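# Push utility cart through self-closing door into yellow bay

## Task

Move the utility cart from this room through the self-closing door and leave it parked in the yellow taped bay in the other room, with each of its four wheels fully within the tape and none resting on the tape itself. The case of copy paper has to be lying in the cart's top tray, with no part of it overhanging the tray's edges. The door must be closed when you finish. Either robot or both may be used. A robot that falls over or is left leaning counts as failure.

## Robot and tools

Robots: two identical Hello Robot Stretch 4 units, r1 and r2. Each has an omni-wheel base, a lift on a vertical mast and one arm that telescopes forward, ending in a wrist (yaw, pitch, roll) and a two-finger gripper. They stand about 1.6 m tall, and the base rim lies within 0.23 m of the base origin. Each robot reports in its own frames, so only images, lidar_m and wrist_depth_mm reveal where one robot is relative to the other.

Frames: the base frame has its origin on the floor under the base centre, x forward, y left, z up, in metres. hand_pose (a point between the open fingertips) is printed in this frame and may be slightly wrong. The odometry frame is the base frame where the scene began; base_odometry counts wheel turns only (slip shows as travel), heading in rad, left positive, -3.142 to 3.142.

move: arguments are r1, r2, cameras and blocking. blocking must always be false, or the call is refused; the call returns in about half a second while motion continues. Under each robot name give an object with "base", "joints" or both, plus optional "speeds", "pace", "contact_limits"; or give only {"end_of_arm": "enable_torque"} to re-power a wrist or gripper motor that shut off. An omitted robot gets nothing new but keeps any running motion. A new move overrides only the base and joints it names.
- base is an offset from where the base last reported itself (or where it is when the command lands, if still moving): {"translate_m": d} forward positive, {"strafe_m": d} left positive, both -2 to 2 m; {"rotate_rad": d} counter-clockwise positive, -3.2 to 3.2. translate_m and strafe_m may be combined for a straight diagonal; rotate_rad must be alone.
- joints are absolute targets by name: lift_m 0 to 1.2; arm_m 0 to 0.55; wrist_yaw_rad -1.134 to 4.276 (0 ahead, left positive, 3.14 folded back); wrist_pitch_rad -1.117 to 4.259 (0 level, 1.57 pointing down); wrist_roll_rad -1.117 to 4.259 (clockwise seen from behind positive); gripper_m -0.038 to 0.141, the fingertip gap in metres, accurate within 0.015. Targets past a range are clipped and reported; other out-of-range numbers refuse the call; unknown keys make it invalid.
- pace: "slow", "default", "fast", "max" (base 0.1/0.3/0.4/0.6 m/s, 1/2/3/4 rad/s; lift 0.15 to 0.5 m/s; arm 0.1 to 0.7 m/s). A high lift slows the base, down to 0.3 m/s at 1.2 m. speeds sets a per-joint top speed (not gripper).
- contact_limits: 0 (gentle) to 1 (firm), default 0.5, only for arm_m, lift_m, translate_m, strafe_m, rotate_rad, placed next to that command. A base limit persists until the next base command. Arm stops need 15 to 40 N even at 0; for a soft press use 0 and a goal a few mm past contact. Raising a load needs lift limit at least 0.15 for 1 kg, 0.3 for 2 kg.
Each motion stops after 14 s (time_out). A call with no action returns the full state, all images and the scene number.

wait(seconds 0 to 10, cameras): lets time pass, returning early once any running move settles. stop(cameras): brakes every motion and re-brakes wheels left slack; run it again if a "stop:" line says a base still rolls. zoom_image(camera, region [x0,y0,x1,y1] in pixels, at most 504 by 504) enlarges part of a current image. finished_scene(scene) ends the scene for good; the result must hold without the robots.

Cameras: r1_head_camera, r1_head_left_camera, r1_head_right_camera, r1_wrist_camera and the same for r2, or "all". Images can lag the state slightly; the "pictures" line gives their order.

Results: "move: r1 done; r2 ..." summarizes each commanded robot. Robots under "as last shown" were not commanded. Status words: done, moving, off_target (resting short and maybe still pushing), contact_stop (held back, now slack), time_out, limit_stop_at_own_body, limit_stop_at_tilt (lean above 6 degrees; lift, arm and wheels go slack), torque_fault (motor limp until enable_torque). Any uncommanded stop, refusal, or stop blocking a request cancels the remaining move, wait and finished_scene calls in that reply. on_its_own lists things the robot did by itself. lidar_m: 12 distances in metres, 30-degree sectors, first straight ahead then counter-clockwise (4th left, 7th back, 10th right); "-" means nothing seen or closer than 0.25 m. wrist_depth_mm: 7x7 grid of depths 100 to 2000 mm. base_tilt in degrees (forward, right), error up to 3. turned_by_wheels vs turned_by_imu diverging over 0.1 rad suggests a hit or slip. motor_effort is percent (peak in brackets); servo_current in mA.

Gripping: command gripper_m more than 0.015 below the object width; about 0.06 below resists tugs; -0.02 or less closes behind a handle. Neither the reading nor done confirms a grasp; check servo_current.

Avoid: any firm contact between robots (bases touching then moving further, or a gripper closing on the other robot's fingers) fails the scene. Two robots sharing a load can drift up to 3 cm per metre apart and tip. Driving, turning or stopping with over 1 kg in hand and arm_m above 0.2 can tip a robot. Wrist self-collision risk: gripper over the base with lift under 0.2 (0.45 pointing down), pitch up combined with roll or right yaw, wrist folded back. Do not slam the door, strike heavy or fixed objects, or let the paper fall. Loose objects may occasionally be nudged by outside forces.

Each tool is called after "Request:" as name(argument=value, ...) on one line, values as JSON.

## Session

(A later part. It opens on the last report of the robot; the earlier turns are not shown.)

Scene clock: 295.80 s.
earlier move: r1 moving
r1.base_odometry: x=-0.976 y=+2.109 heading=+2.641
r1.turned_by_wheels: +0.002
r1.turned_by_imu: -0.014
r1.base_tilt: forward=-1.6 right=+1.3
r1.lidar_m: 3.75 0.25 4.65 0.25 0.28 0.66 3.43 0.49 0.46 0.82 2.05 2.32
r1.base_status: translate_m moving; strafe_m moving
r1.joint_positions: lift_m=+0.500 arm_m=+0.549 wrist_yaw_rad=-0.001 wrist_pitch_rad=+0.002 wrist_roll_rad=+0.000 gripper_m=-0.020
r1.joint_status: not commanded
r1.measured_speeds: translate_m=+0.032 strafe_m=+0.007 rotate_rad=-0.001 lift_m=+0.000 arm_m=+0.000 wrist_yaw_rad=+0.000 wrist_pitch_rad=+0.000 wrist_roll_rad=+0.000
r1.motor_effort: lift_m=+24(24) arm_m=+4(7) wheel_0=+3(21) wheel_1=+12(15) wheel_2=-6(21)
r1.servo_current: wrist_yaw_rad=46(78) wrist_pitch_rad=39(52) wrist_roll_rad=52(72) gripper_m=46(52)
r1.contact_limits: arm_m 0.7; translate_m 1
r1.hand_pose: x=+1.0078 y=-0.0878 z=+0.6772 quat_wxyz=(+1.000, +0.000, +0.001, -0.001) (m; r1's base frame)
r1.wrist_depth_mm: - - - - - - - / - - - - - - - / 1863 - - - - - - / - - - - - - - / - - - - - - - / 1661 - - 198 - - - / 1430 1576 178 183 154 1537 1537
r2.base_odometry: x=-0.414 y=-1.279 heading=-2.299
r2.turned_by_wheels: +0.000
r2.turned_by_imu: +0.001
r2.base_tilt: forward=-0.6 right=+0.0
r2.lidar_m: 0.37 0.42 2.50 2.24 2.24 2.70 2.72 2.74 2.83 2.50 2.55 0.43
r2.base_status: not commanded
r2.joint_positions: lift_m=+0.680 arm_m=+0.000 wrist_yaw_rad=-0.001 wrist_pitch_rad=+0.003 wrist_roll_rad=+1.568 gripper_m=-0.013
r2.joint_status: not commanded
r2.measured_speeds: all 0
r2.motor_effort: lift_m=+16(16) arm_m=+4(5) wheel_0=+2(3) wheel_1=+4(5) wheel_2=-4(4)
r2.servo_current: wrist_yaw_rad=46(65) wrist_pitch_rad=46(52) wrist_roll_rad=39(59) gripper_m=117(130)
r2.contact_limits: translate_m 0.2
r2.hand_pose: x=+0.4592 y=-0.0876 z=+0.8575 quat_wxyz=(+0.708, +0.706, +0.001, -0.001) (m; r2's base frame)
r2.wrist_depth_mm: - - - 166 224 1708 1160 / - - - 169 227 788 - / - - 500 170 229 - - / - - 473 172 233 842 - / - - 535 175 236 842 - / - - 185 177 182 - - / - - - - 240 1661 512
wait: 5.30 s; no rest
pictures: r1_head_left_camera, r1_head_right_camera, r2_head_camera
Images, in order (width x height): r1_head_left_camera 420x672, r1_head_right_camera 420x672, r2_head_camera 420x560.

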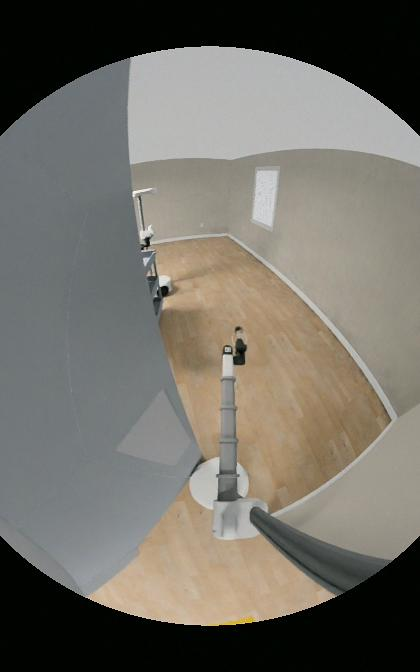

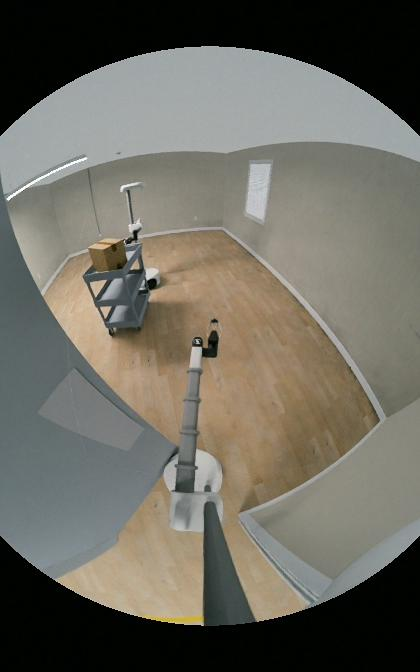

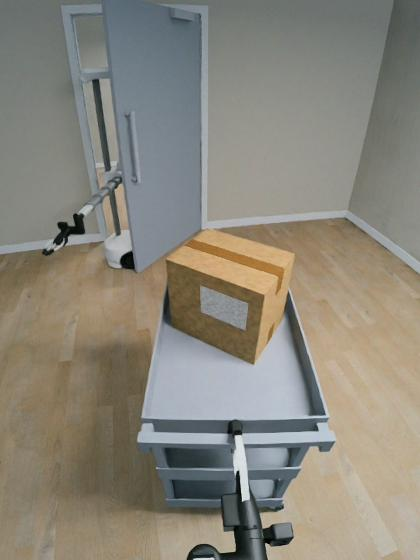

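Request:
move(blocking=false, r1={"base":{"translate_m":0.271,"strafe_m":0.163},"joints":{"arm_m":0.0},"pace":"slow","contact_limits":{"translate_m":1}}, cameras=[])

Request:
wait(seconds=4.5, cameras=[])

Request:
wait(seconds=2, cameras=["r1_head_left_camera","r1_head_right_camera","r2_head_camera"])

Scene clock: 311.70 s.
earlier move: r1 done
move: r1 moving
r1.base_odometry: x=-0.995 y=+2.110 heading=+2.641
r1.turned_by_wheels: +0.000
r1.turned_by_imu: +0.000
r1.base_tilt: forward=-1.6 right=+1.3
r1.lidar_m: 3.72 0.25 4.45 0.25 0.26 0.63 3.43 0.50 0.50 0.80 2.04 2.32
r1.base_status: translate_m moving; strafe_m moving
r1.joint_positions: lift_m=+0.500 arm_m=+0.536 wrist_yaw_rad=-0.001 wrist_pitch_rad=+0.002 wrist_roll_rad=+0.000 gripper_m=-0.020
r1.joint_status: arm_m moving
r1.measured_speeds: translate_m=+0.047 strafe_m=+0.028 rotate_rad=+0.001 lift_m=+0.000 arm_m=-0.049 wrist_yaw_rad=+0.000 wrist_pitch_rad=+0.000 wrist_roll_rad=+0.000
r1.motor_effort: lift_m=+24(24) arm_m=-5(7) wheel_0=-6(6) wheel_1=+15(15) wheel_2=-9(10)
r1.servo_current: wrist_yaw_rad=39(52) wrist_pitch_rad=39(46) wrist_roll_rad=39(65) gripper_m=46(52)
r1.contact_limits: translate_m 1
r1.hand_pose: x=+0.9953 y=-0.0878 z=+0.6772 quat_wxyz=(+1.000, +0.000, +0.001, -0.001) (m; r1's base frame)
r1.wrist_depth_mm: - - - - - - - / - - - - - - - / 1863 - - - - - - / - - - - - - - / - - - - - - - / 1708 - - 199 - - - / 1464 1576 179 184 154 1576 1576
r2: as last shown
r2.turned_by_imu: +0.000
r2.base_tilt: forward=-0.7 right=+0.1
r2.lidar_m: 0.39 0.42 2.47 2.20 2.23 2.72 2.72 2.75 2.83 2.52 2.54 0.44
r2.motor_effort: lift_m=+16(16) arm_m=+4(4) wheel_0=+2(3) wheel_1=+5(5) wheel_2=-4(4)
r2.servo_current: wrist_yaw_rad=59(59) wrist_pitch_rad=39(46) wrist_roll_rad=46(52) gripper_m=117(130)
r2.contact_limits: translate_m 0.2
r2.wrist_depth_mm: - - - 166 223 1708 1160 / - - - 168 227 798 - / - - 504 170 229 - - / - - 477 172 231 831 - / - - 530 175 235 854 - / - - 185 177 182 - - / - - - - 240 1618 512
pictures: none
No camera images: "cameras" was empty.

Scene clock: 316.20 s.
earlier move: r1 moving
r1.base_odometry: x=-1.297 y=+2.098 heading=+2.641
r1.turned_by_wheels: +0.000
r1.turned_by_imu: +0.001
r1.base_tilt: forward=-1.6 right=+1.3
r1.lidar_m: 3.86 1.22 3.12 2.78 0.25 0.36 3.72 0.78 0.84 1.38 2.12 2.39
r1.base_status: done
r1.joint_positions: lift_m=+0.500 arm_m=+0.098 wrist_yaw_rad=-0.001 wrist_pitch_rad=+0.002 wrist_roll_rad=+0.000 gripper_m=-0.020
r1.joint_status: arm_m moving
r1.measured_speeds: translate_m=+0.000 strafe_m=+0.000 rotate_rad=+0.000 lift_m=+0.000 arm_m=-0.100 wrist_yaw_rad=+0.000 wrist_pitch_rad=+0.000 wrist_roll_rad=+0.000
r1.motor_effort: lift_m=+24(24) arm_m=-5(9) wheel_0=-6(8) wheel_1=+8(17) wheel_2=-4(11)
r1.servo_current: wrist_yaw_rad=39(65) wrist_pitch_rad=39(52) wrist_roll_rad=39(72) gripper_m=46(52)
r1.contact_limits: translate_m 1
r1.hand_pose: x=+0.5576 y=-0.0878 z=+0.6772 quat_wxyz=(+1.000, +0.000, +0.001, -0.001) (m; r1's base frame)
r1.wrist_depth_mm: - - - - - - - / - - - - - - - / - - - - - - - / - - - - - - - / - - - - - - - / - 1863 - 199 - - - / - 1397 178 183 154 1537 1661
r2.base_odometry: x=-0.414 y=-1.279 heading=-2.299
r2.turned_by_wheels: +0.000
r2.turned_by_imu: +0.001
r2.base_tilt: forward=-0.6 right=+0.1
r2.lidar_m: 0.41 0.41 2.50 2.23 2.23 2.72 2.69 2.76 2.80 2.53 2.52 0.43
r2.base_status: not commanded
r2.joint_positions: lift_m=+0.680 arm_m=+0.000 wrist_yaw_rad=-0.001 wrist_pitch_rad=+0.003 wrist_roll_rad=+1.568 gripper_m=-0.013
r2.joint_status: not commanded
r2.measured_speeds: all 0
r2.motor_effort: lift_m=+16(16) arm_m=+4(5) wheel_0=+2(3) wheel_1=+5(5) wheel_2=-4(4)
r2.servo_current: wrist_yaw_rad=59(65) wrist_pitch_rad=39(52) wrist_roll_rad=59(65) gripper_m=117(130)
r2.contact_limits: translate_m 0.2
r2.hand_pose: x=+0.4592 y=-0.0876 z=+0.8575 quat_wxyz=(+0.708, +0.706, +0.001, -0.001) (m; r2's base frame)
r2.wrist_depth_mm: - - - 166 224 1661 1182 / - - - 168 226 778 - / - - 508 170 230 - - / - - 473 172 231 820 - / - - 530 175 235 842 - / - - 185 177 182 - - / - - - - 240 1618 512
wait: 4.50 s; no rest
pictures: none
No camera images: "cameras" was empty.

Scene clock: 317.97 s.
earlier move: r1 done
r1.base_odometry: x=-1.297 y=+2.098 heading=+2.641
r1.turned_by_wheels: +0.000
r1.turned_by_imu: +0.000
r1.base_tilt: forward=-1.6 right=+1.3
r1.lidar_m: 3.88 1.23 3.13 2.80 0.25 0.37 3.72 0.77 0.83 1.39 2.12 2.37
r1.base_status: done
r1.joint_positions: lift_m=+0.500 arm_m=+0.000 wrist_yaw_rad=-0.001 wrist_pitch_rad=+0.002 wrist_roll_rad=+0.000 gripper_m=-0.020
r1.joint_status: all done
r1.measured_speeds: all 0
r1.motor_effort: lift_m=+24(24) arm_m=-5(9) wheel_0=-6(8) wheel_1=+8(17) wheel_2=-4(11)
r1.servo_current: wrist_yaw_rad=46(72) wrist_pitch_rad=39(52) wrist_roll_rad=59(72) gripper_m=33(52)
r1.contact_limits: translate_m 1
r1.hand_pose: x=+0.4593 y=-0.0878 z=+0.6772 quat_wxyz=(+1.000, +0.000, +0.001, -0.001) (m; r1's base frame)
r1.wrist_depth_mm: - - - - - - - / 1078 - - - - - - / 1025 - - - - - - / - - - - - - - / - - - - - - - / - 1921 - 199 - - - / - 140 178 184 154 1537 1661
r2.base_odometry: x=-0.414 y=-1.279 heading=-2.299
r2.turned_by_wheels: +0.000
r2.turned_by_imu: +0.000
r2.base_tilt: forward=-0.7 right=+0.0
r2.lidar_m: 0.40 0.43 2.48 2.23 2.25 2.68 2.70 2.72 2.83 2.51 2.53 0.42
r2.base_status: not commanded
r2.joint_positions: lift_m=+0.680 arm_m=+0.000 wrist_yaw_rad=-0.001 wrist_pitch_rad=+0.003 wrist_roll_rad=+1.568 gripper_m=-0.013
r2.joint_status: not commanded
r2.measured_speeds: all 0
r2.motor_effort: lift_m=+16(16) arm_m=+5(5) wheel_0=+2(3) wheel_1=+5(5) wheel_2=-4(4)
r2.servo_current: wrist_yaw_rad=52(65) wrist_pitch_rad=39(52) wrist_roll_rad=46(65) gripper_m=117(130)
r2.contact_limits: translate_m 0.2
r2.hand_pose: x=+0.4592 y=-0.0876 z=+0.8575 quat_wxyz=(+0.708, +0.706, +0.001, -0.001) (m; r2's base frame)
r2.wrist_depth_mm: - - - 167 224 1708 1160 / - - - 168 226 788 - / - - 504 170 229 - - / - - 477 172 232 820 - / - - 530 176 235 854 - / - - 185 177 181 - - / - - - - 240 1618 512
wait: 1.77 of 2 s (r1 has come to rest)
pictures: r1_head_left_camera, r1_head_right_camera, r2_head_camera
Images, in order (width x height): r1_head_left_camera 420x672, r1_head_right_camera 420x672, r2_head_camera 420x560.

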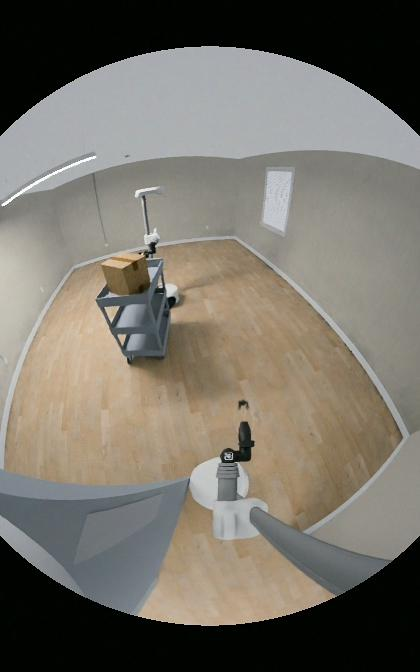

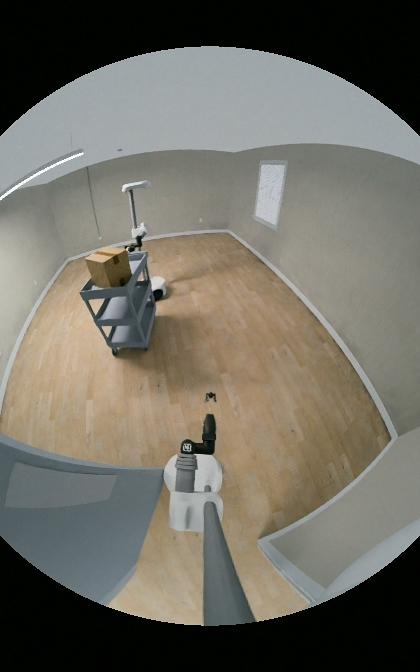

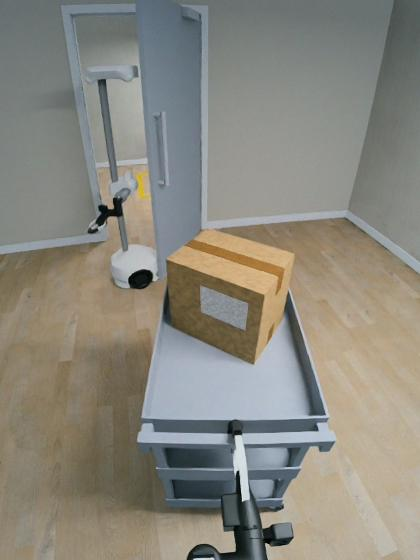

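Request:
move(blocking=false, r1={"base":{"translate_m":-0.11,"strafe_m":0.49},"pace":"slow","contact_limits":{"strafe_m":0.8}}, cameras=[])

Request:
wait(seconds=6, cameras=["r1_head_left_camera","r1_head_right_camera","r2_head_camera"])

Scene clock: 323.33 s.
move: r1 moving
r1.base_odometry: x=-1.301 y=+2.085 heading=+2.641
r1.turned_by_wheels: +0.000
r1.turned_by_imu: +0.000
r1.base_tilt: forward=-1.6 right=+1.3
r1.lidar_m: 3.89 1.23 3.09 2.81 0.25 0.38 3.72 0.80 0.86 1.39 2.12 2.38
r1.base_status: translate_m moving; strafe_m moving
r1.joint_positions: lift_m=+0.500 arm_m=+0.000 wrist_yaw_rad=-0.001 wrist_pitch_rad=+0.002 wrist_roll_rad=+0.000 gripper_m=-0.020
r1.joint_status: not commanded
r1.measured_speeds: translate_m=-0.012 strafe_m=+0.050 rotate_rad=+0.003 lift_m=+0.000 arm_m=+0.000 wrist_yaw_rad=+0.000 wrist_pitch_rad=+0.000 wrist_roll_rad=+0.000
r1.motor_effort: lift_m=+24(24) arm_m=-5(5) wheel_0=-12(15) wheel_1=+10(11) wheel_2=+2(4)
r1.servo_current: wrist_yaw_rad=59(59) wrist_pitch_rad=39(52) wrist_roll_rad=46(59) gripper_m=39(46)
r1.contact_limits: strafe_m 0.8
r1.hand_pose: x=+0.4593 y=-0.0878 z=+0.6772 quat_wxyz=(+1.000, +0.000, +0.001, -0.001) (m; r1's base frame)
r1.wrist_depth_mm: - - - - - - - / 1060 - - - - - - / 1025 - - - - - - / - - - - - - - / 1430 - - - - - - / - 1863 - 198 - - - / - 141 179 183 154 1576 1618
r2: as last shown
r2.base_tilt: forward=-0.6 right=+0.0
r2.lidar_m: 0.41 0.43 2.50 2.23 2.23 2.70 2.69 2.74 2.84 2.52 2.55 0.40
r2.motor_effort: lift_m=+16(16) arm_m=+4(5) wheel_0=+2(2) wheel_1=+4(5) wheel_2=-4(4)
r2.servo_current: wrist_yaw_rad=46(65) wrist_pitch_rad=33(46) wrist_roll_rad=52(59) gripper_m=124(124)
r2.contact_limits: translate_m 0.2
r2.wrist_depth_mm: - - - 166 224 1661 1182 / - - - 168 227 788 - / - - 500 170 229 - - / - - 473 172 232 820 - / - - 535 175 236 854 - / - - 185 178 181 - - / - - - - 240 1618 512
pictures: none
No camera images: "cameras" was empty.

Scene clock: 329.10 s.
earlier move: r1 done
r1.base_odometry: x=-1.435 y=+1.616 heading=+2.642
r1.turned_by_wheels: +0.000
r1.turned_by_imu: +0.001
r1.base_tilt: forward=-1.6 right=+1.3
r1.lidar_m: 1.22 1.23 0.25 0.25 - 0.25 0.35 3.76 1.09 1.48 2.61 2.95
r1.base_status: done
r1.joint_positions: lift_m=+0.500 arm_m=+0.000 wrist_yaw_rad=-0.001 wrist_pitch_rad=+0.002 wrist_roll_rad=+0.000 gripper_m=-0.020
r1.joint_status: not commanded
r1.measured_speeds: all 0
r1.motor_effort: lift_m=+24(24) arm_m=-5(5) wheel_0=-7(16) wheel_1=+6(12) wheel_2=+4(7)
r1.servo_current: wrist_yaw_rad=46(72) wrist_pitch_rad=46(52) wrist_roll_rad=52(65) gripper_m=46(52)
r1.contact_limits: strafe_m 0.8
r1.hand_pose: x=+0.4593 y=-0.0878 z=+0.6772 quat_wxyz=(+1.000, +0.000, +0.001, -0.001) (m; r1's base frame)
r1.wrist_depth_mm: - - - - - - - / - 1138 1182 - - - - / - 1098 1138 - - - - / - - - - - - - / - - - - - - - / - - 185 198 - - - / 1537 140 164 183 154 1537 1618
r2.base_odometry: x=-0.414 y=-1.279 heading=-2.299
r2.turned_by_wheels: +0.000
r2.turned_by_imu: +0.001
r2.base_tilt: forward=-0.6 right=+0.1
r2.lidar_m: 0.40 0.44 2.50 2.22 2.21 2.72 2.72 2.74 2.83 2.52 2.55 0.41
r2.base_status: not commanded
r2.joint_positions: lift_m=+0.680 arm_m=+0.000 wrist_yaw_rad=-0.001 wrist_pitch_rad=+0.003 wrist_roll_rad=+1.568 gripper_m=-0.013
r2.joint_status: not commanded
r2.measured_speeds: all 0
r2.motor_effort: lift_m=+16(16) arm_m=+4(5) wheel_0=+2(3) wheel_1=+5(5) wheel_2=-4(4)
r2.servo_current: wrist_yaw_rad=46(65) wrist_pitch_rad=46(52) wrist_roll_rad=46(59) gripper_m=117(130)
r2.contact_limits: translate_m 0.2
r2.hand_pose: x=+0.4592 y=-0.0876 z=+0.8575 quat_wxyz=(+0.708, +0.706, +0.001, -0.001) (m; r2's base frame)
r2.wrist_depth_mm: - - - 166 224 1661 1160 / - - - 168 226 778 - / - - 500 170 229 - - / - 1863 477 172 232 - - / - - 535 175 235 831 - / - - 186 176 182 - - / - - - - 239 1576 512
wait: 5.77 of 6 s (r1 has come to rest)
pictures: r1_head_left_camera, r1_head_right_camera, r2_head_camera
Images, in order (width x height): r1_head_left_camera 420x672, r1_head_right_camera 420x672, r2_head_camera 420x560.

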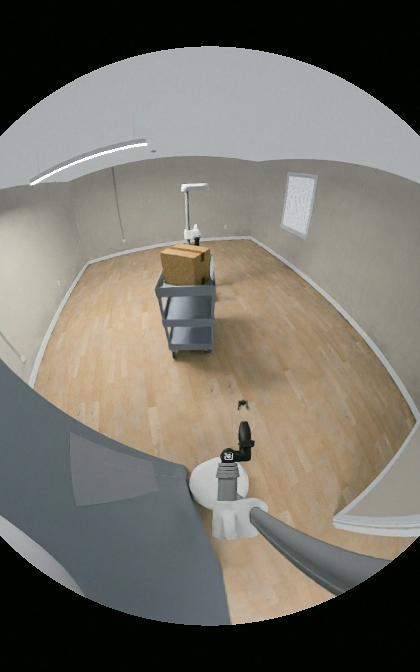

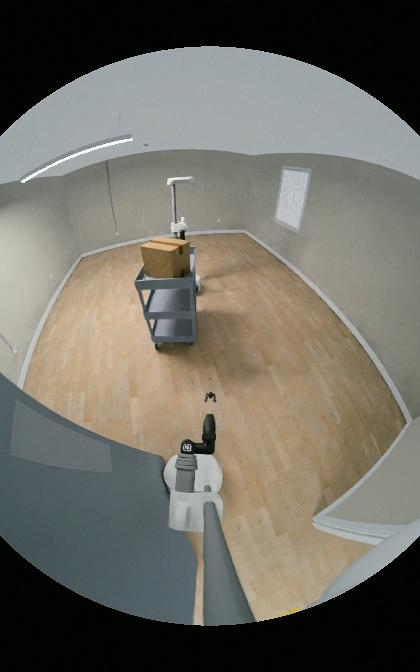

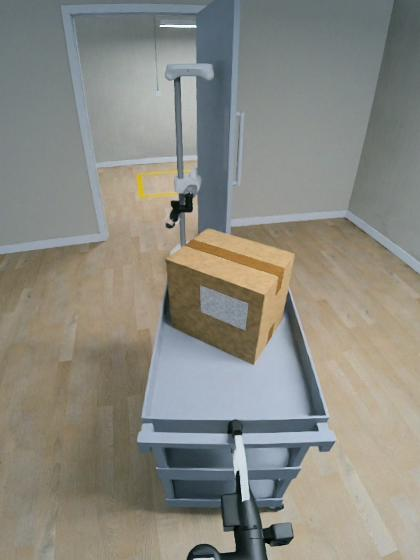

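Request:
move(blocking=false, r1={"base":{"translate_m":-0.055,"strafe_m":0.245},"pace":"slow","contact_limits":{"strafe_m":0.8}}, cameras=[])

Request:
wait(seconds=4, cameras=[])

Request:
move(blocking=false, r1={"base":{"rotate_rad":0.7},"pace":"slow"}, r2={"base":{"translate_m":0.15},"pace":"slow","contact_limits":{"translate_m":0.8}}, cameras=[])

Request:
wait(seconds=3, cameras=["r1_head_left_camera","r1_head_right_camera","r2_head_camera","r2_wrist_camera"])

Scene clock: 339.77 s.
move: r1 moving
r1.base_odometry: x=-1.439 y=+1.603 heading=+2.642
r1.turned_by_wheels: +0.001
r1.turned_by_imu: +0.000
r1.base_tilt: forward=-1.6 right=+1.3
r1.lidar_m: 1.21 1.23 0.25 0.25 - 0.25 0.36 3.75 1.14 1.51 2.63 2.97
r1.base_status: translate_m moving; strafe_m moving
r1.joint_positions: lift_m=+0.500 arm_m=+0.000 wrist_yaw_rad=-0.001 wrist_pitch_rad=+0.002 wrist_roll_rad=+0.000 gripper_m=-0.020
r1.joint_status: not commanded
r1.measured_speeds: translate_m=-0.011 strafe_m=+0.049 rotate_rad=+0.000 lift_m=+0.000 arm_m=+0.000 wrist_yaw_rad=+0.000 wrist_pitch_rad=+0.000 wrist_roll_rad=+0.000
r1.motor_effort: lift_m=+24(24) arm_m=-5(5) wheel_0=-11(13) wheel_1=+13(13) wheel_2=+5(6)
r1.servo_current: wrist_yaw_rad=59(65) wrist_pitch_rad=46(46) wrist_roll_rad=46(65) gripper_m=46(46)
r1.contact_limits: strafe_m 0.8
r1.hand_pose: x=+0.4593 y=-0.0878 z=+0.6772 quat_wxyz=(+1.000, +0.000, +0.001, -0.001) (m; r1's base frame)
r1.wrist_depth_mm: - - - - - - - / - 1118 1205 - - - - / - 1138 1118 - - - - / - - - - - - - / - - 1499 - - - - / - - 184 198 - - - / 1576 140 163 183 154 1576 1576
r2: as last shown
r2.turned_by_imu: +0.000
r2.base_tilt: forward=-0.7 right=+0.1
r2.lidar_m: 0.39 0.44 2.51 2.21 2.22 2.74 2.71 2.73 2.82 2.51 2.56 0.42
r2.motor_effort: lift_m=+16(16) arm_m=+4(4) wheel_0=+2(2) wheel_1=+5(5) wheel_2=-4(4)
r2.servo_current: wrist_yaw_rad=52(59) wrist_pitch_rad=46(46) wrist_roll_rad=46(59) gripper_m=124(130)
r2.contact_limits: translate_m 0.2
r2.wrist_depth_mm: - - - 166 224 1661 1160 / - - - 168 226 788 - / - - 504 170 229 - - / - - 477 172 233 - - / - - 535 175 236 842 - / - - 185 177 182 - - / - - - - 241 1618 512
pictures: none
No camera images: "cameras" was empty.

Scene clock: 342.50 s.
earlier move: r1 contact_stop
r1.base_odometry: x=-1.495 y=+1.404 heading=+2.648
r1.turned_by_wheels: +0.006
r1.turned_by_imu: -0.042
r1.base_tilt: forward=-1.6 right=+1.3
r1.lidar_m: 1.22 1.25 0.27 0.25 - 0.25 0.27 0.75 1.20 1.41 2.75 3.06
r1.base_status: translate_m contact_stop (by the wheels' count: -0.049 of -0.055); strafe_m contact_stop (by the wheels' count: +0.215 of +0.245)
r1.joint_positions: lift_m=+0.500 arm_m=+0.000 wrist_yaw_rad=-0.001 wrist_pitch_rad=+0.002 wrist_roll_rad=+0.000 gripper_m=-0.020
r1.joint_status: not commanded
r1.measured_speeds: all 0
r1.on_its_own: the wheels are slack since a contact_stop
r1.motor_effort: lift_m=+21(24) arm_m=+4(5) wheel_0=+0(35) wheel_1=+0(33) wheel_2=+0(27)
r1.servo_current: wrist_yaw_rad=46(72) wrist_pitch_rad=52(52) wrist_roll_rad=39(72) gripper_m=39(46)
r1.contact_limits: strafe_m 0.8
r1.hand_pose: x=+0.4592 y=-0.0877 z=+0.6774 quat_wxyz=(+1.000, +0.000, +0.001, -0.001) (m; r1's base frame)
r1.wrist_depth_mm: - - - - - - - / - - 1182 - - - - / - 1118 1098 - - - - / - - - - - - - / - - - - - - - / - - 186 198 - - - / 1708 140 163 184 154 1576 1618
r2.base_odometry: x=-0.414 y=-1.279 heading=-2.299
r2.turned_by_wheels: +0.000
r2.turned_by_imu: +0.000
r2.base_tilt: forward=-0.7 right=+0.1
r2.lidar_m: 0.38 0.44 2.48 2.22 2.23 2.70 2.72 2.73 2.83 2.52 2.55 0.43
r2.base_status: not commanded
r2.joint_positions: lift_m=+0.680 arm_m=+0.000 wrist_yaw_rad=-0.001 wrist_pitch_rad=+0.003 wrist_roll_rad=+1.568 gripper_m=-0.013
r2.joint_status: not commanded
r2.measured_speeds: all 0
r2.motor_effort: lift_m=+16(16) arm_m=+4(5) wheel_0=+2(3) wheel_1=+5(5) wheel_2=-4(4)
r2.servo_current: wrist_yaw_rad=46(59) wrist_pitch_rad=46(52) wrist_roll_rad=52(65) gripper_m=124(130)
r2.contact_limits: translate_m 0.2
r2.hand_pose: x=+0.4592 y=-0.0876 z=+0.8575 quat_wxyz=(+0.708, +0.706, +0.001, -0.001) (m; r2's base frame)
r2.wrist_depth_mm: - - - 167 224 1708 1138 / - - - 168 227 798 - / - - 500 170 229 - - / - - 477 172 232 - - / - - 530 175 235 854 - / - - 185 177 181 - - / - - - - 240 1618 512
wait: 2.73 of 4 s (r1 has come to rest)
pictures: none
No camera images: "cameras" was empty.

not run: a stop that you did not command came earlier in this reply.

not run: a stop that you did not command came earlier in this reply.

Request:
move(blocking=false, r1={"base":{"rotate_rad":0.5},"pace":"slow"}, r2={"base":{"translate_m":0.15},"pace":"slow","contact_limits":{"translate_m":0.8}}, cameras=[])

Request:
wait(seconds=3, cameras=["r1_head_left_camera","r1_head_right_camera","r2_head_camera","r2_wrist_camera"])

Scene clock: 349.17 s.
move: r1 moving; r2 moving
r1.base_odometry: x=-1.495 y=+1.404 heading=+2.774
r1.turned_by_wheels: +0.125
r1.turned_by_imu: +0.126
r1.base_tilt: forward=-1.6 right=+1.3
r1.lidar_m: 1.21 3.82 0.25 0.25 - 0.25 0.31 3.76 1.22 1.72 2.76 3.24
r1.base_status: rotate_rad moving
r1.joint_positions: lift_m=+0.500 arm_m=+0.000 wrist_yaw_rad=-0.001 wrist_pitch_rad=+0.002 wrist_roll_rad=+0.000 gripper_m=-0.020
r1.joint_status: not commanded
r1.measured_speeds: translate_m=+0.001 strafe_m=+0.000 rotate_rad=+0.491 lift_m=+0.000 arm_m=+0.000 wrist_yaw_rad=+0.000 wrist_pitch_rad=+0.000 wrist_roll_rad=+0.000
r1.motor_effort: lift_m=+21(21) arm_m=+4(4) wheel_0=-11(13) wheel_1=-5(6) wheel_2=-4(4)
r1.servo_current: wrist_yaw_rad=46(52) wrist_pitch_rad=46(46) wrist_roll_rad=52(52) gripper_m=39(46)
r1.hand_pose: x=+0.4592 y=-0.0877 z=+0.6774 quat_wxyz=(+1.000, +0.000, +0.001, -0.001) (m; r1's base frame)
r1.wrist_depth_mm: - - - - - - - / - - 1138 - - - - / - - 1118 - - - - / - - - - - - - / - - - - - - - / - - 187 198 - - - / 1661 1537 163 147 154 1618 1618
r2.base_odometry: x=-0.422 y=-1.289 heading=-2.299
r2.turned_by_wheels: +0.000
r2.turned_by_imu: +0.000
r2.base_tilt: forward=-0.7 right=+0.1
r2.lidar_m: 0.39 0.41 2.51 2.23 2.24 2.71 2.73 2.75 2.82 2.53 2.55 0.43
r2.base_status: translate_m moving
r2.joint_positions: lift_m=+0.680 arm_m=+0.000 wrist_yaw_rad=-0.001 wrist_pitch_rad=+0.003 wrist_roll_rad=+1.568 gripper_m=-0.014
r2.joint_status: not commanded
r2.measured_speeds: translate_m=+0.049 strafe_m=+0.000 rotate_rad=-0.002 lift_m=+0.000 arm_m=+0.000 wrist_yaw_rad=+0.000 wrist_pitch_rad=-0.004 wrist_roll_rad=+0.000
r2.motor_effort: lift_m=+16(16) arm_m=+4(4) wheel_0=+6(9) wheel_1=+6(8) wheel_2=-12(12)
r2.servo_current: wrist_yaw_rad=39(52) wrist_pitch_rad=39(46) wrist_roll_rad=52(59) gripper_m=98(124)
r2.contact_limits: translate_m 0.8
r2.hand_pose: x=+0.4592 y=-0.0876 z=+0.8576 quat_wxyz=(+0.708, +0.706, +0.001, -0.001) (m; r2's base frame)
r2.wrist_depth_mm: - - - 165 224 1756 1205 / - - - 167 224 1537 - / - - 517 169 228 820 - / - - 473 229 229 820 - / - - 521 172 231 831 - / - - 186 173 182 - - / - - - - 235 1618 525
pictures: none
No camera images: "cameras" was empty.

Scene clock: 350.37 s.
earlier move: r1 done; r2 moving
r1.base_odometry: x=-1.495 y=+1.404 heading=-3.136
r1.turned_by_wheels: +0.374
r1.turned_by_imu: +0.376
r1.base_tilt: forward=-1.6 right=+1.3
r1.lidar_m: 1.14 0.28 0.25 - 0.25 0.25 0.72 1.20 1.37 2.79 3.05 1.12
r1.base_status: done
r1.joint_positions: lift_m=+0.500 arm_m=+0.000 wrist_yaw_rad=-0.001 wrist_pitch_rad=+0.002 wrist_roll_rad=+0.000 gripper_m=-0.020
r1.joint_status: not commanded
r1.measured_speeds: all 0
r1.motor_effort: lift_m=+21(21) arm_m=+4(4) wheel_0=-10(13) wheel_1=+1(6) wheel_2=-1(4)
r1.servo_current: wrist_yaw_rad=59(72) wrist_pitch_rad=39(52) wrist_roll_rad=59(65) gripper_m=46(52)
r1.hand_pose: x=+0.4592 y=-0.0877 z=+0.6774 quat_wxyz=(+1.000, +0.000, +0.001, -0.001) (m; r1's base frame)
r1.wrist_depth_mm: - - - - - - - / - - - - 1008 891 - / - - - - 1025 - - / - - - - - - - / - - - - - - - / - - - 198 178 - - / 1708 1576 178 183 144 - 1661
r2.base_odometry: x=-0.493 y=-1.368 heading=-2.298
r2.turned_by_wheels: +0.000
r2.turned_by_imu: +0.001
r2.base_tilt: forward=-0.7 right=+0.0
r2.lidar_m: 0.38 0.42 2.51 2.25 2.25 2.76 2.82 2.84 2.79 2.51 2.52 0.41
r2.base_status: translate_m moving
r2.joint_positions: lift_m=+0.680 arm_m=+0.000 wrist_yaw_rad=-0.001 wrist_pitch_rad=+0.000 wrist_roll_rad=+1.568 gripper_m=-0.014
r2.joint_status: not commanded
r2.measured_speeds: translate_m=+0.081 strafe_m=+0.001 rotate_rad=+0.001 lift_m=+0.000 arm_m=+0.000 wrist_yaw_rad=+0.006 wrist_pitch_rad=+0.000 wrist_roll_rad=+0.000
r2.motor_effort: lift_m=+16(16) arm_m=+4(4) wheel_0=+6(11) wheel_1=+5(8) wheel_2=-6(18)
r2.servo_current: wrist_yaw_rad=46(59) wrist_pitch_rad=39(46) wrist_roll_rad=52(65) gripper_m=85(124)
r2.contact_limits: translate_m 0.8
r2.hand_pose: x=+0.4592 y=-0.0876 z=+0.8584 quat_wxyz=(+0.708, +0.706, +0.000, +0.000) (m; r2's base frame)
r2.wrist_depth_mm: - - - 162 219 1661 1229 / - - - 163 220 768 - / - - 512 165 223 809 - / - - 469 166 225 809 - / - - 525 169 227 831 - / - - 189 170 181 - - / - - - - 232 - 521
wait: 1.20 of 3 s (r1 has come to rest)
pictures: r1_head_left_camera, r1_head_right_camera, r2_head_camera, r2_wrist_camera
Images, in order (width x height): r1_head_left_camera 420x672, r1_head_right_camera 420x672, r2_head_camera 420x560, r2_wrist_camera 616x392.

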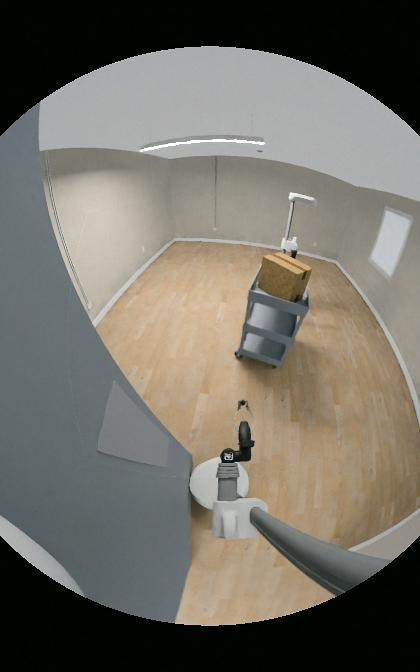

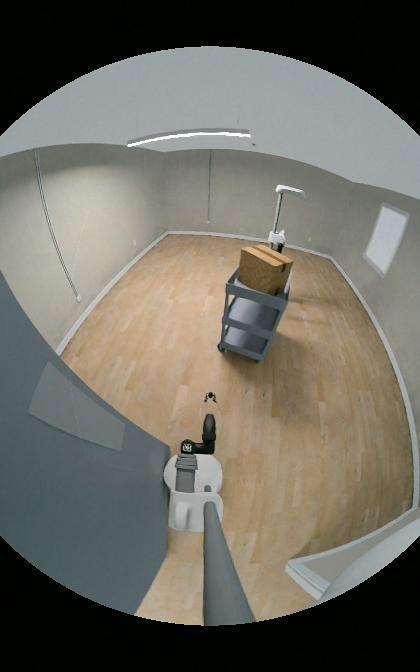

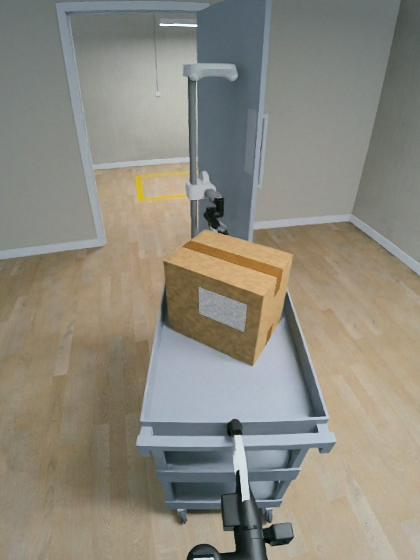

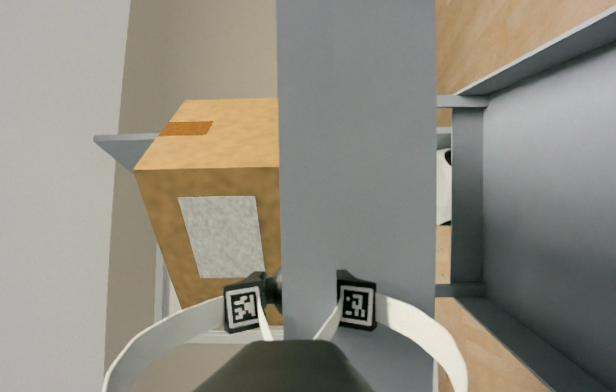

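Request:
move(blocking=false, r2={"base":{"translate_m":0.2,"strafe_m":-0.1},"pace":"slow","contact_limits":{"translate_m":0.8}}, cameras=[])

Request:
wait(seconds=4, cameras=["r2_head_camera"])

Request:
move(blocking=false, r2={"base":{"rotate_rad":0.15},"pace":"slow","contact_limits":{"rotate_rad":0.8}}, cameras=[])

Request:
wait(seconds=2, cameras=["r2_head_camera","r2_head_left_camera","r2_wrist_camera"])

Scene clock: 371.57 s.
earlier move: r2 done
move: r2 moving
r1: as last shown
r1.turned_by_wheels: +0.000
r1.turned_by_imu: +0.000
r1.lidar_m: 1.09 0.30 0.25 - 0.25 0.25 0.68 1.20 1.37 2.77 3.04 1.07
r1.motor_effort: lift_m=+21(21) arm_m=+4(4) wheel_0=-10(10) wheel_1=+1(1) wheel_2=-1(1)
r1.servo_current: wrist_yaw_rad=52(65) wrist_pitch_rad=39(46) wrist_roll_rad=46(52) gripper_m=39(46)
r1.wrist_depth_mm: - - - - - 1863 - / - - - - 960 866 - / - - - - 1008 - - / - - - - - - - / - - - - - - - / - - - 198 170 - - / 1708 1618 179 183 144 - 1618
r2.base_odometry: x=-0.527 y=-1.397 heading=-2.297
r2.turned_by_wheels: +0.001
r2.turned_by_imu: +0.002
r2.base_tilt: forward=-0.7 right=+0.1
r2.lidar_m: 0.41 0.41 2.54 2.26 2.27 2.76 2.87 2.90 2.80 2.48 2.52 0.41
r2.base_status: translate_m moving; strafe_m moving
r2.joint_positions: lift_m=+0.680 arm_m=+0.000 wrist_yaw_rad=+0.000 wrist_pitch_rad=+0.000 wrist_roll_rad=+1.568 gripper_m=-0.014
r2.joint_status: not commanded
r2.measured_speeds: translate_m=+0.049 strafe_m=-0.025 rotate_rad=+0.001 lift_m=+0.000 arm_m=+0.000 wrist_yaw_rad=+0.002 wrist_pitch_rad=+0.000 wrist_roll_rad=+0.000
r2.motor_effort: lift_m=+16(16) arm_m=+4(4) wheel_0=+13(16) wheel_1=+6(6) wheel_2=-9(11)
r2.servo_current: wrist_yaw_rad=46(59) wrist_pitch_rad=39(46) wrist_roll_rad=39(52) gripper_m=85(85)
r2.contact_limits: translate_m 0.8
r2.hand_pose: x=+0.4593 y=-0.0873 z=+0.8584 quat_wxyz=(+0.708, +0.706, +0.000, +0.000) (m; r2's base frame)
r2.wrist_depth_mm: - - - 164 221 1618 1205 / - - - 165 222 1464 - / - - 521 167 225 809 - / - - 469 168 227 820 - / - - 517 169 229 820 - / - - 189 170 180 - - / - - - - 231 - -
pictures: none
No camera images: "cameras" was empty.

Scene clock: 374.47 s.
earlier move: r2 done
r1.base_odometry: x=-1.495 y=+1.404 heading=-3.136
r1.turned_by_wheels: +0.000
r1.turned_by_imu: +0.000
r1.base_tilt: forward=-1.6 right=+1.3
r1.lidar_m: 0.87 0.30 0.25 - 0.25 0.27 0.69 1.23 1.37 2.77 3.02 0.89
r1.base_status: not commanded
r1.joint_positions: lift_m=+0.500 arm_m=+0.000 wrist_yaw_rad=-0.001 wrist_pitch_rad=+0.002 wrist_roll_rad=+0.000 gripper_m=-0.020
r1.joint_status: not commanded
r1.measured_speeds: all 0
r1.motor_effort: lift_m=+21(21) arm_m=+4(4) wheel_0=-10(11) wheel_1=+1(1) wheel_2=-1(1)
r1.servo_current: wrist_yaw_rad=46(72) wrist_pitch_rad=33(52) wrist_roll_rad=33(72) gripper_m=39(52)
r1.hand_pose: x=+0.4592 y=-0.0877 z=+0.6774 quat_wxyz=(+1.000, +0.000, +0.001, -0.001) (m; r1's base frame)
r1.wrist_depth_mm: - - - - 788 683 - / - - - - 778 676 - / - - - - 634 621 603 / - - - - - - - / - - - - - - - / - - - 198 170 - - / 1661 1537 179 180 144 - 1537
r2.base_odometry: x=-0.721 y=-1.474 heading=-2.297
r2.turned_by_wheels: +0.000
r2.turned_by_imu: +0.001
r2.base_tilt: forward=-0.7 right=+0.1
r2.lidar_m: 0.36 0.35 2.67 2.40 2.40 2.91 3.03 3.04 2.63 2.35 2.38 0.45
r2.base_status: done
r2.joint_positions: lift_m=+0.680 arm_m=+0.000 wrist_yaw_rad=+0.002 wrist_pitch_rad=+0.000 wrist_roll_rad=+1.568 gripper_m=-0.014
r2.joint_status: not commanded
r2.measured_speeds: all 0
r2.motor_effort: lift_m=+16(16) arm_m=+4(5) wheel_0=+6(16) wheel_1=+5(7) wheel_2=-4(11)
r2.servo_current: wrist_yaw_rad=46(59) wrist_pitch_rad=46(46) wrist_roll_rad=59(65) gripper_m=78(91)
r2.contact_limits: translate_m 0.8
r2.hand_pose: x=+0.4594 y=-0.0869 z=+0.8584 quat_wxyz=(+0.708, +0.706, +0.001, +0.001) (m; r2's base frame)
r2.wrist_depth_mm: - - - 260 265 1397 1078 / - - - 195 256 1808 1229 / - - - 189 249 1708 - / - - 539 183 241 820 - / - - 477 178 235 820 - / - - 189 173 180 - - / - - 544 - 224 - -
wait: 2.90 of 4 s (r2 has come to rest)
pictures: r2_head_camera
Images, in order (width x height): r2_head_camera 420x560.

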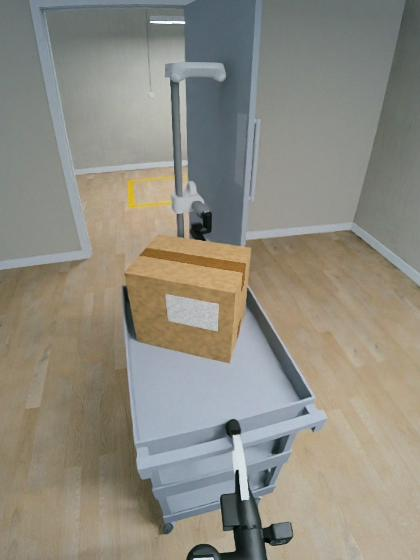

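Scene clock: 374.97 s.
move: r2 moving
r1: as last shown
r1.lidar_m: 0.88 0.28 0.25 - 0.25 0.26 0.71 1.20 1.35 2.76 3.02 0.89
r1.motor_effort: lift_m=+21(21) arm_m=+4(4) wheel_0=-10(10) wheel_1=+1(1) wheel_2=-1(1)
r1.servo_current: wrist_yaw_rad=33(59) wrist_pitch_rad=46(46) wrist_roll_rad=52(65) gripper_m=46(46)
r1.wrist_depth_mm: - - - - 798 668 - / - - - - 768 668 - / - - - - 634 609 597 / - - - - - - - / - - - - - - - / - - - 198 170 - - / 1708 1618 179 180 144 - 1537
r2.base_odometry: x=-0.721 y=-1.474 heading=-2.186
r2.turned_by_wheels: +0.111
r2.turned_by_imu: +0.108
r2.base_tilt: forward=-0.7 right=+0.1
r2.lidar_m: 0.36 0.41 2.55 2.40 2.42 3.20 3.04 3.09 2.53 2.35 2.38 0.42
r2.base_status: rotate_rad moving
r2.joint_positions: lift_m=+0.680 arm_m=+0.000 wrist_yaw_rad=-0.009 wrist_pitch_rad=+0.000 wrist_roll_rad=+1.568 gripper_m=-0.014
r2.joint_status: not commanded
r2.measured_speeds: translate_m=+0.000 strafe_m=+0.000 rotate_rad=+0.300 lift_m=+0.000 arm_m=+0.000 wrist_yaw_rad=+0.000 wrist_pitch_rad=+0.000 wrist_roll_rad=+0.000
r2.motor_effort: lift_m=+16(16) arm_m=+4(4) wheel_0=-7(12) wheel_1=-4(8) wheel_2=-13(14)
r2.servo_current: wrist_yaw_rad=59(59) wrist_pitch_rad=39(46) wrist_roll_rad=52(59) gripper_m=78(85)
r2.contact_limits: rotate_rad 0.8
r2.hand_pose: x=+0.4585 y=-0.0899 z=+0.8584 quat_wxyz=(+0.708, +0.706, -0.003, -0.003) (m; r2's base frame)
r2.wrist_depth_mm: - - - 184 246 1756 1229 / - - - 181 241 1808 549 / - - 615 179 238 - - / - - 469 177 234 820 - / - - 492 173 231 820 - / - - 189 171 181 - - / - - 580 - 225 - -
pictures: none
No camera images: "cameras" was empty.

Scene clock: 375.53 s.
earlier move: r2 done
r1.base_odometry: x=-1.495 y=+1.404 heading=-3.136
r1.turned_by_wheels: +0.000
r1.turned_by_imu: +0.000
r1.base_tilt: forward=-1.6 right=+1.3
r1.lidar_m: 0.88 0.31 0.25 - 0.25 0.26 0.68 1.23 1.36 2.76 3.03 0.89
r1.base_status: not commanded
r1.joint_positions: lift_m=+0.500 arm_m=+0.000 wrist_yaw_rad=-0.001 wrist_pitch_rad=+0.002 wrist_roll_rad=+0.000 gripper_m=-0.020
r1.joint_status: not commanded
r1.measured_speeds: all 0
r1.motor_effort: lift_m=+21(21) arm_m=+4(4) wheel_0=-10(10) wheel_1=+1(1) wheel_2=-1(1)
r1.servo_current: wrist_yaw_rad=20(59) wrist_pitch_rad=46(46) wrist_roll_rad=52(65) gripper_m=46(46)
r1.hand_pose: x=+0.4592 y=-0.0877 z=+0.6774 quat_wxyz=(+1.000, +0.000, +0.001, -0.001) (m; r1's base frame)
r1.wrist_depth_mm: - - - - 798 661 - / - - - - 778 647 - / - - - - 634 603 580 / - - - - - - - / - - - - - - - / - - - 198 170 - - / 1708 1576 179 180 144 - -
r2.base_odometry: x=-0.721 y=-1.474 heading=-2.149
r2.turned_by_wheels: +0.038
r2.turned_by_imu: +0.037
r2.base_tilt: forward=-0.7 right=+0.1
r2.lidar_m: 0.38 0.42 2.51 2.39 2.47 3.17 3.05 3.14 2.49 2.37 2.44 0.42
r2.base_status: done
r2.joint_positions: lift_m=+0.680 arm_m=+0.000 wrist_yaw_rad=-0.001 wrist_pitch_rad=+0.000 wrist_roll_rad=+1.568 gripper_m=-0.014
r2.joint_status: not commanded
r2.measured_speeds: all 0
r2.motor_effort: lift_m=+16(16) arm_m=+4(5) wheel_0=-5(12) wheel_1=-6(8) wheel_2=-4(14)
r2.servo_current: wrist_yaw_rad=39(59) wrist_pitch_rad=39(46) wrist_roll_rad=59(59) gripper_m=78(85)
r2.contact_limits: rotate_rad 0.8
r2.hand_pose: x=+0.4592 y=-0.0876 z=+0.8584 quat_wxyz=(+0.708, +0.706, +0.000, +0.000) (m; r2's base frame)
r2.wrist_depth_mm: - - - 167 225 1661 1205 / - - - 169 226 1537 - / - - 530 169 227 820 - / - - 466 171 229 820 - / - - 521 172 231 831 - / - - 190 172 181 - - / - - - - 234 - -
wait: 0.57 of 2 s (r2 has come to rest)
pictures: r2_head_camera, r2_head_left_camera, r2_wrist_camera
Images, in order (width x height): r2_head_camera 420x560, r2_head_left_camera 420x672, r2_wrist_camera 616x392.

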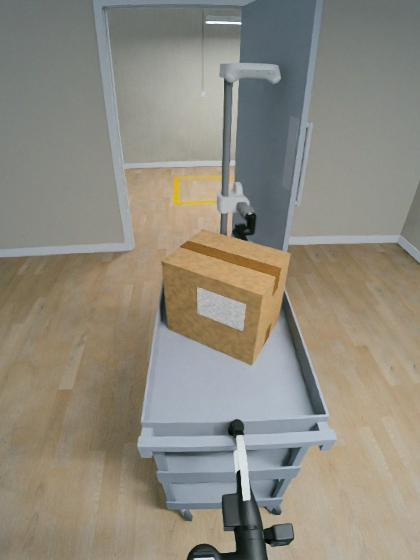

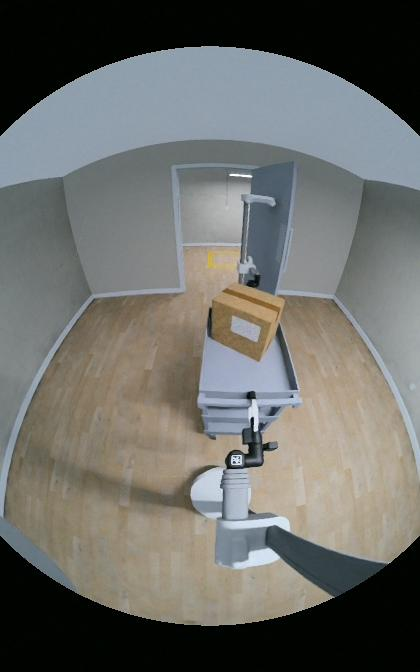

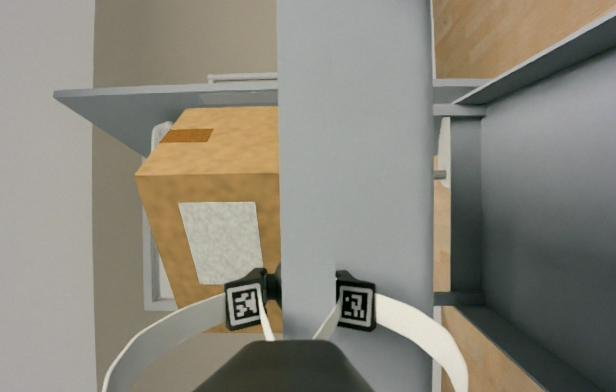

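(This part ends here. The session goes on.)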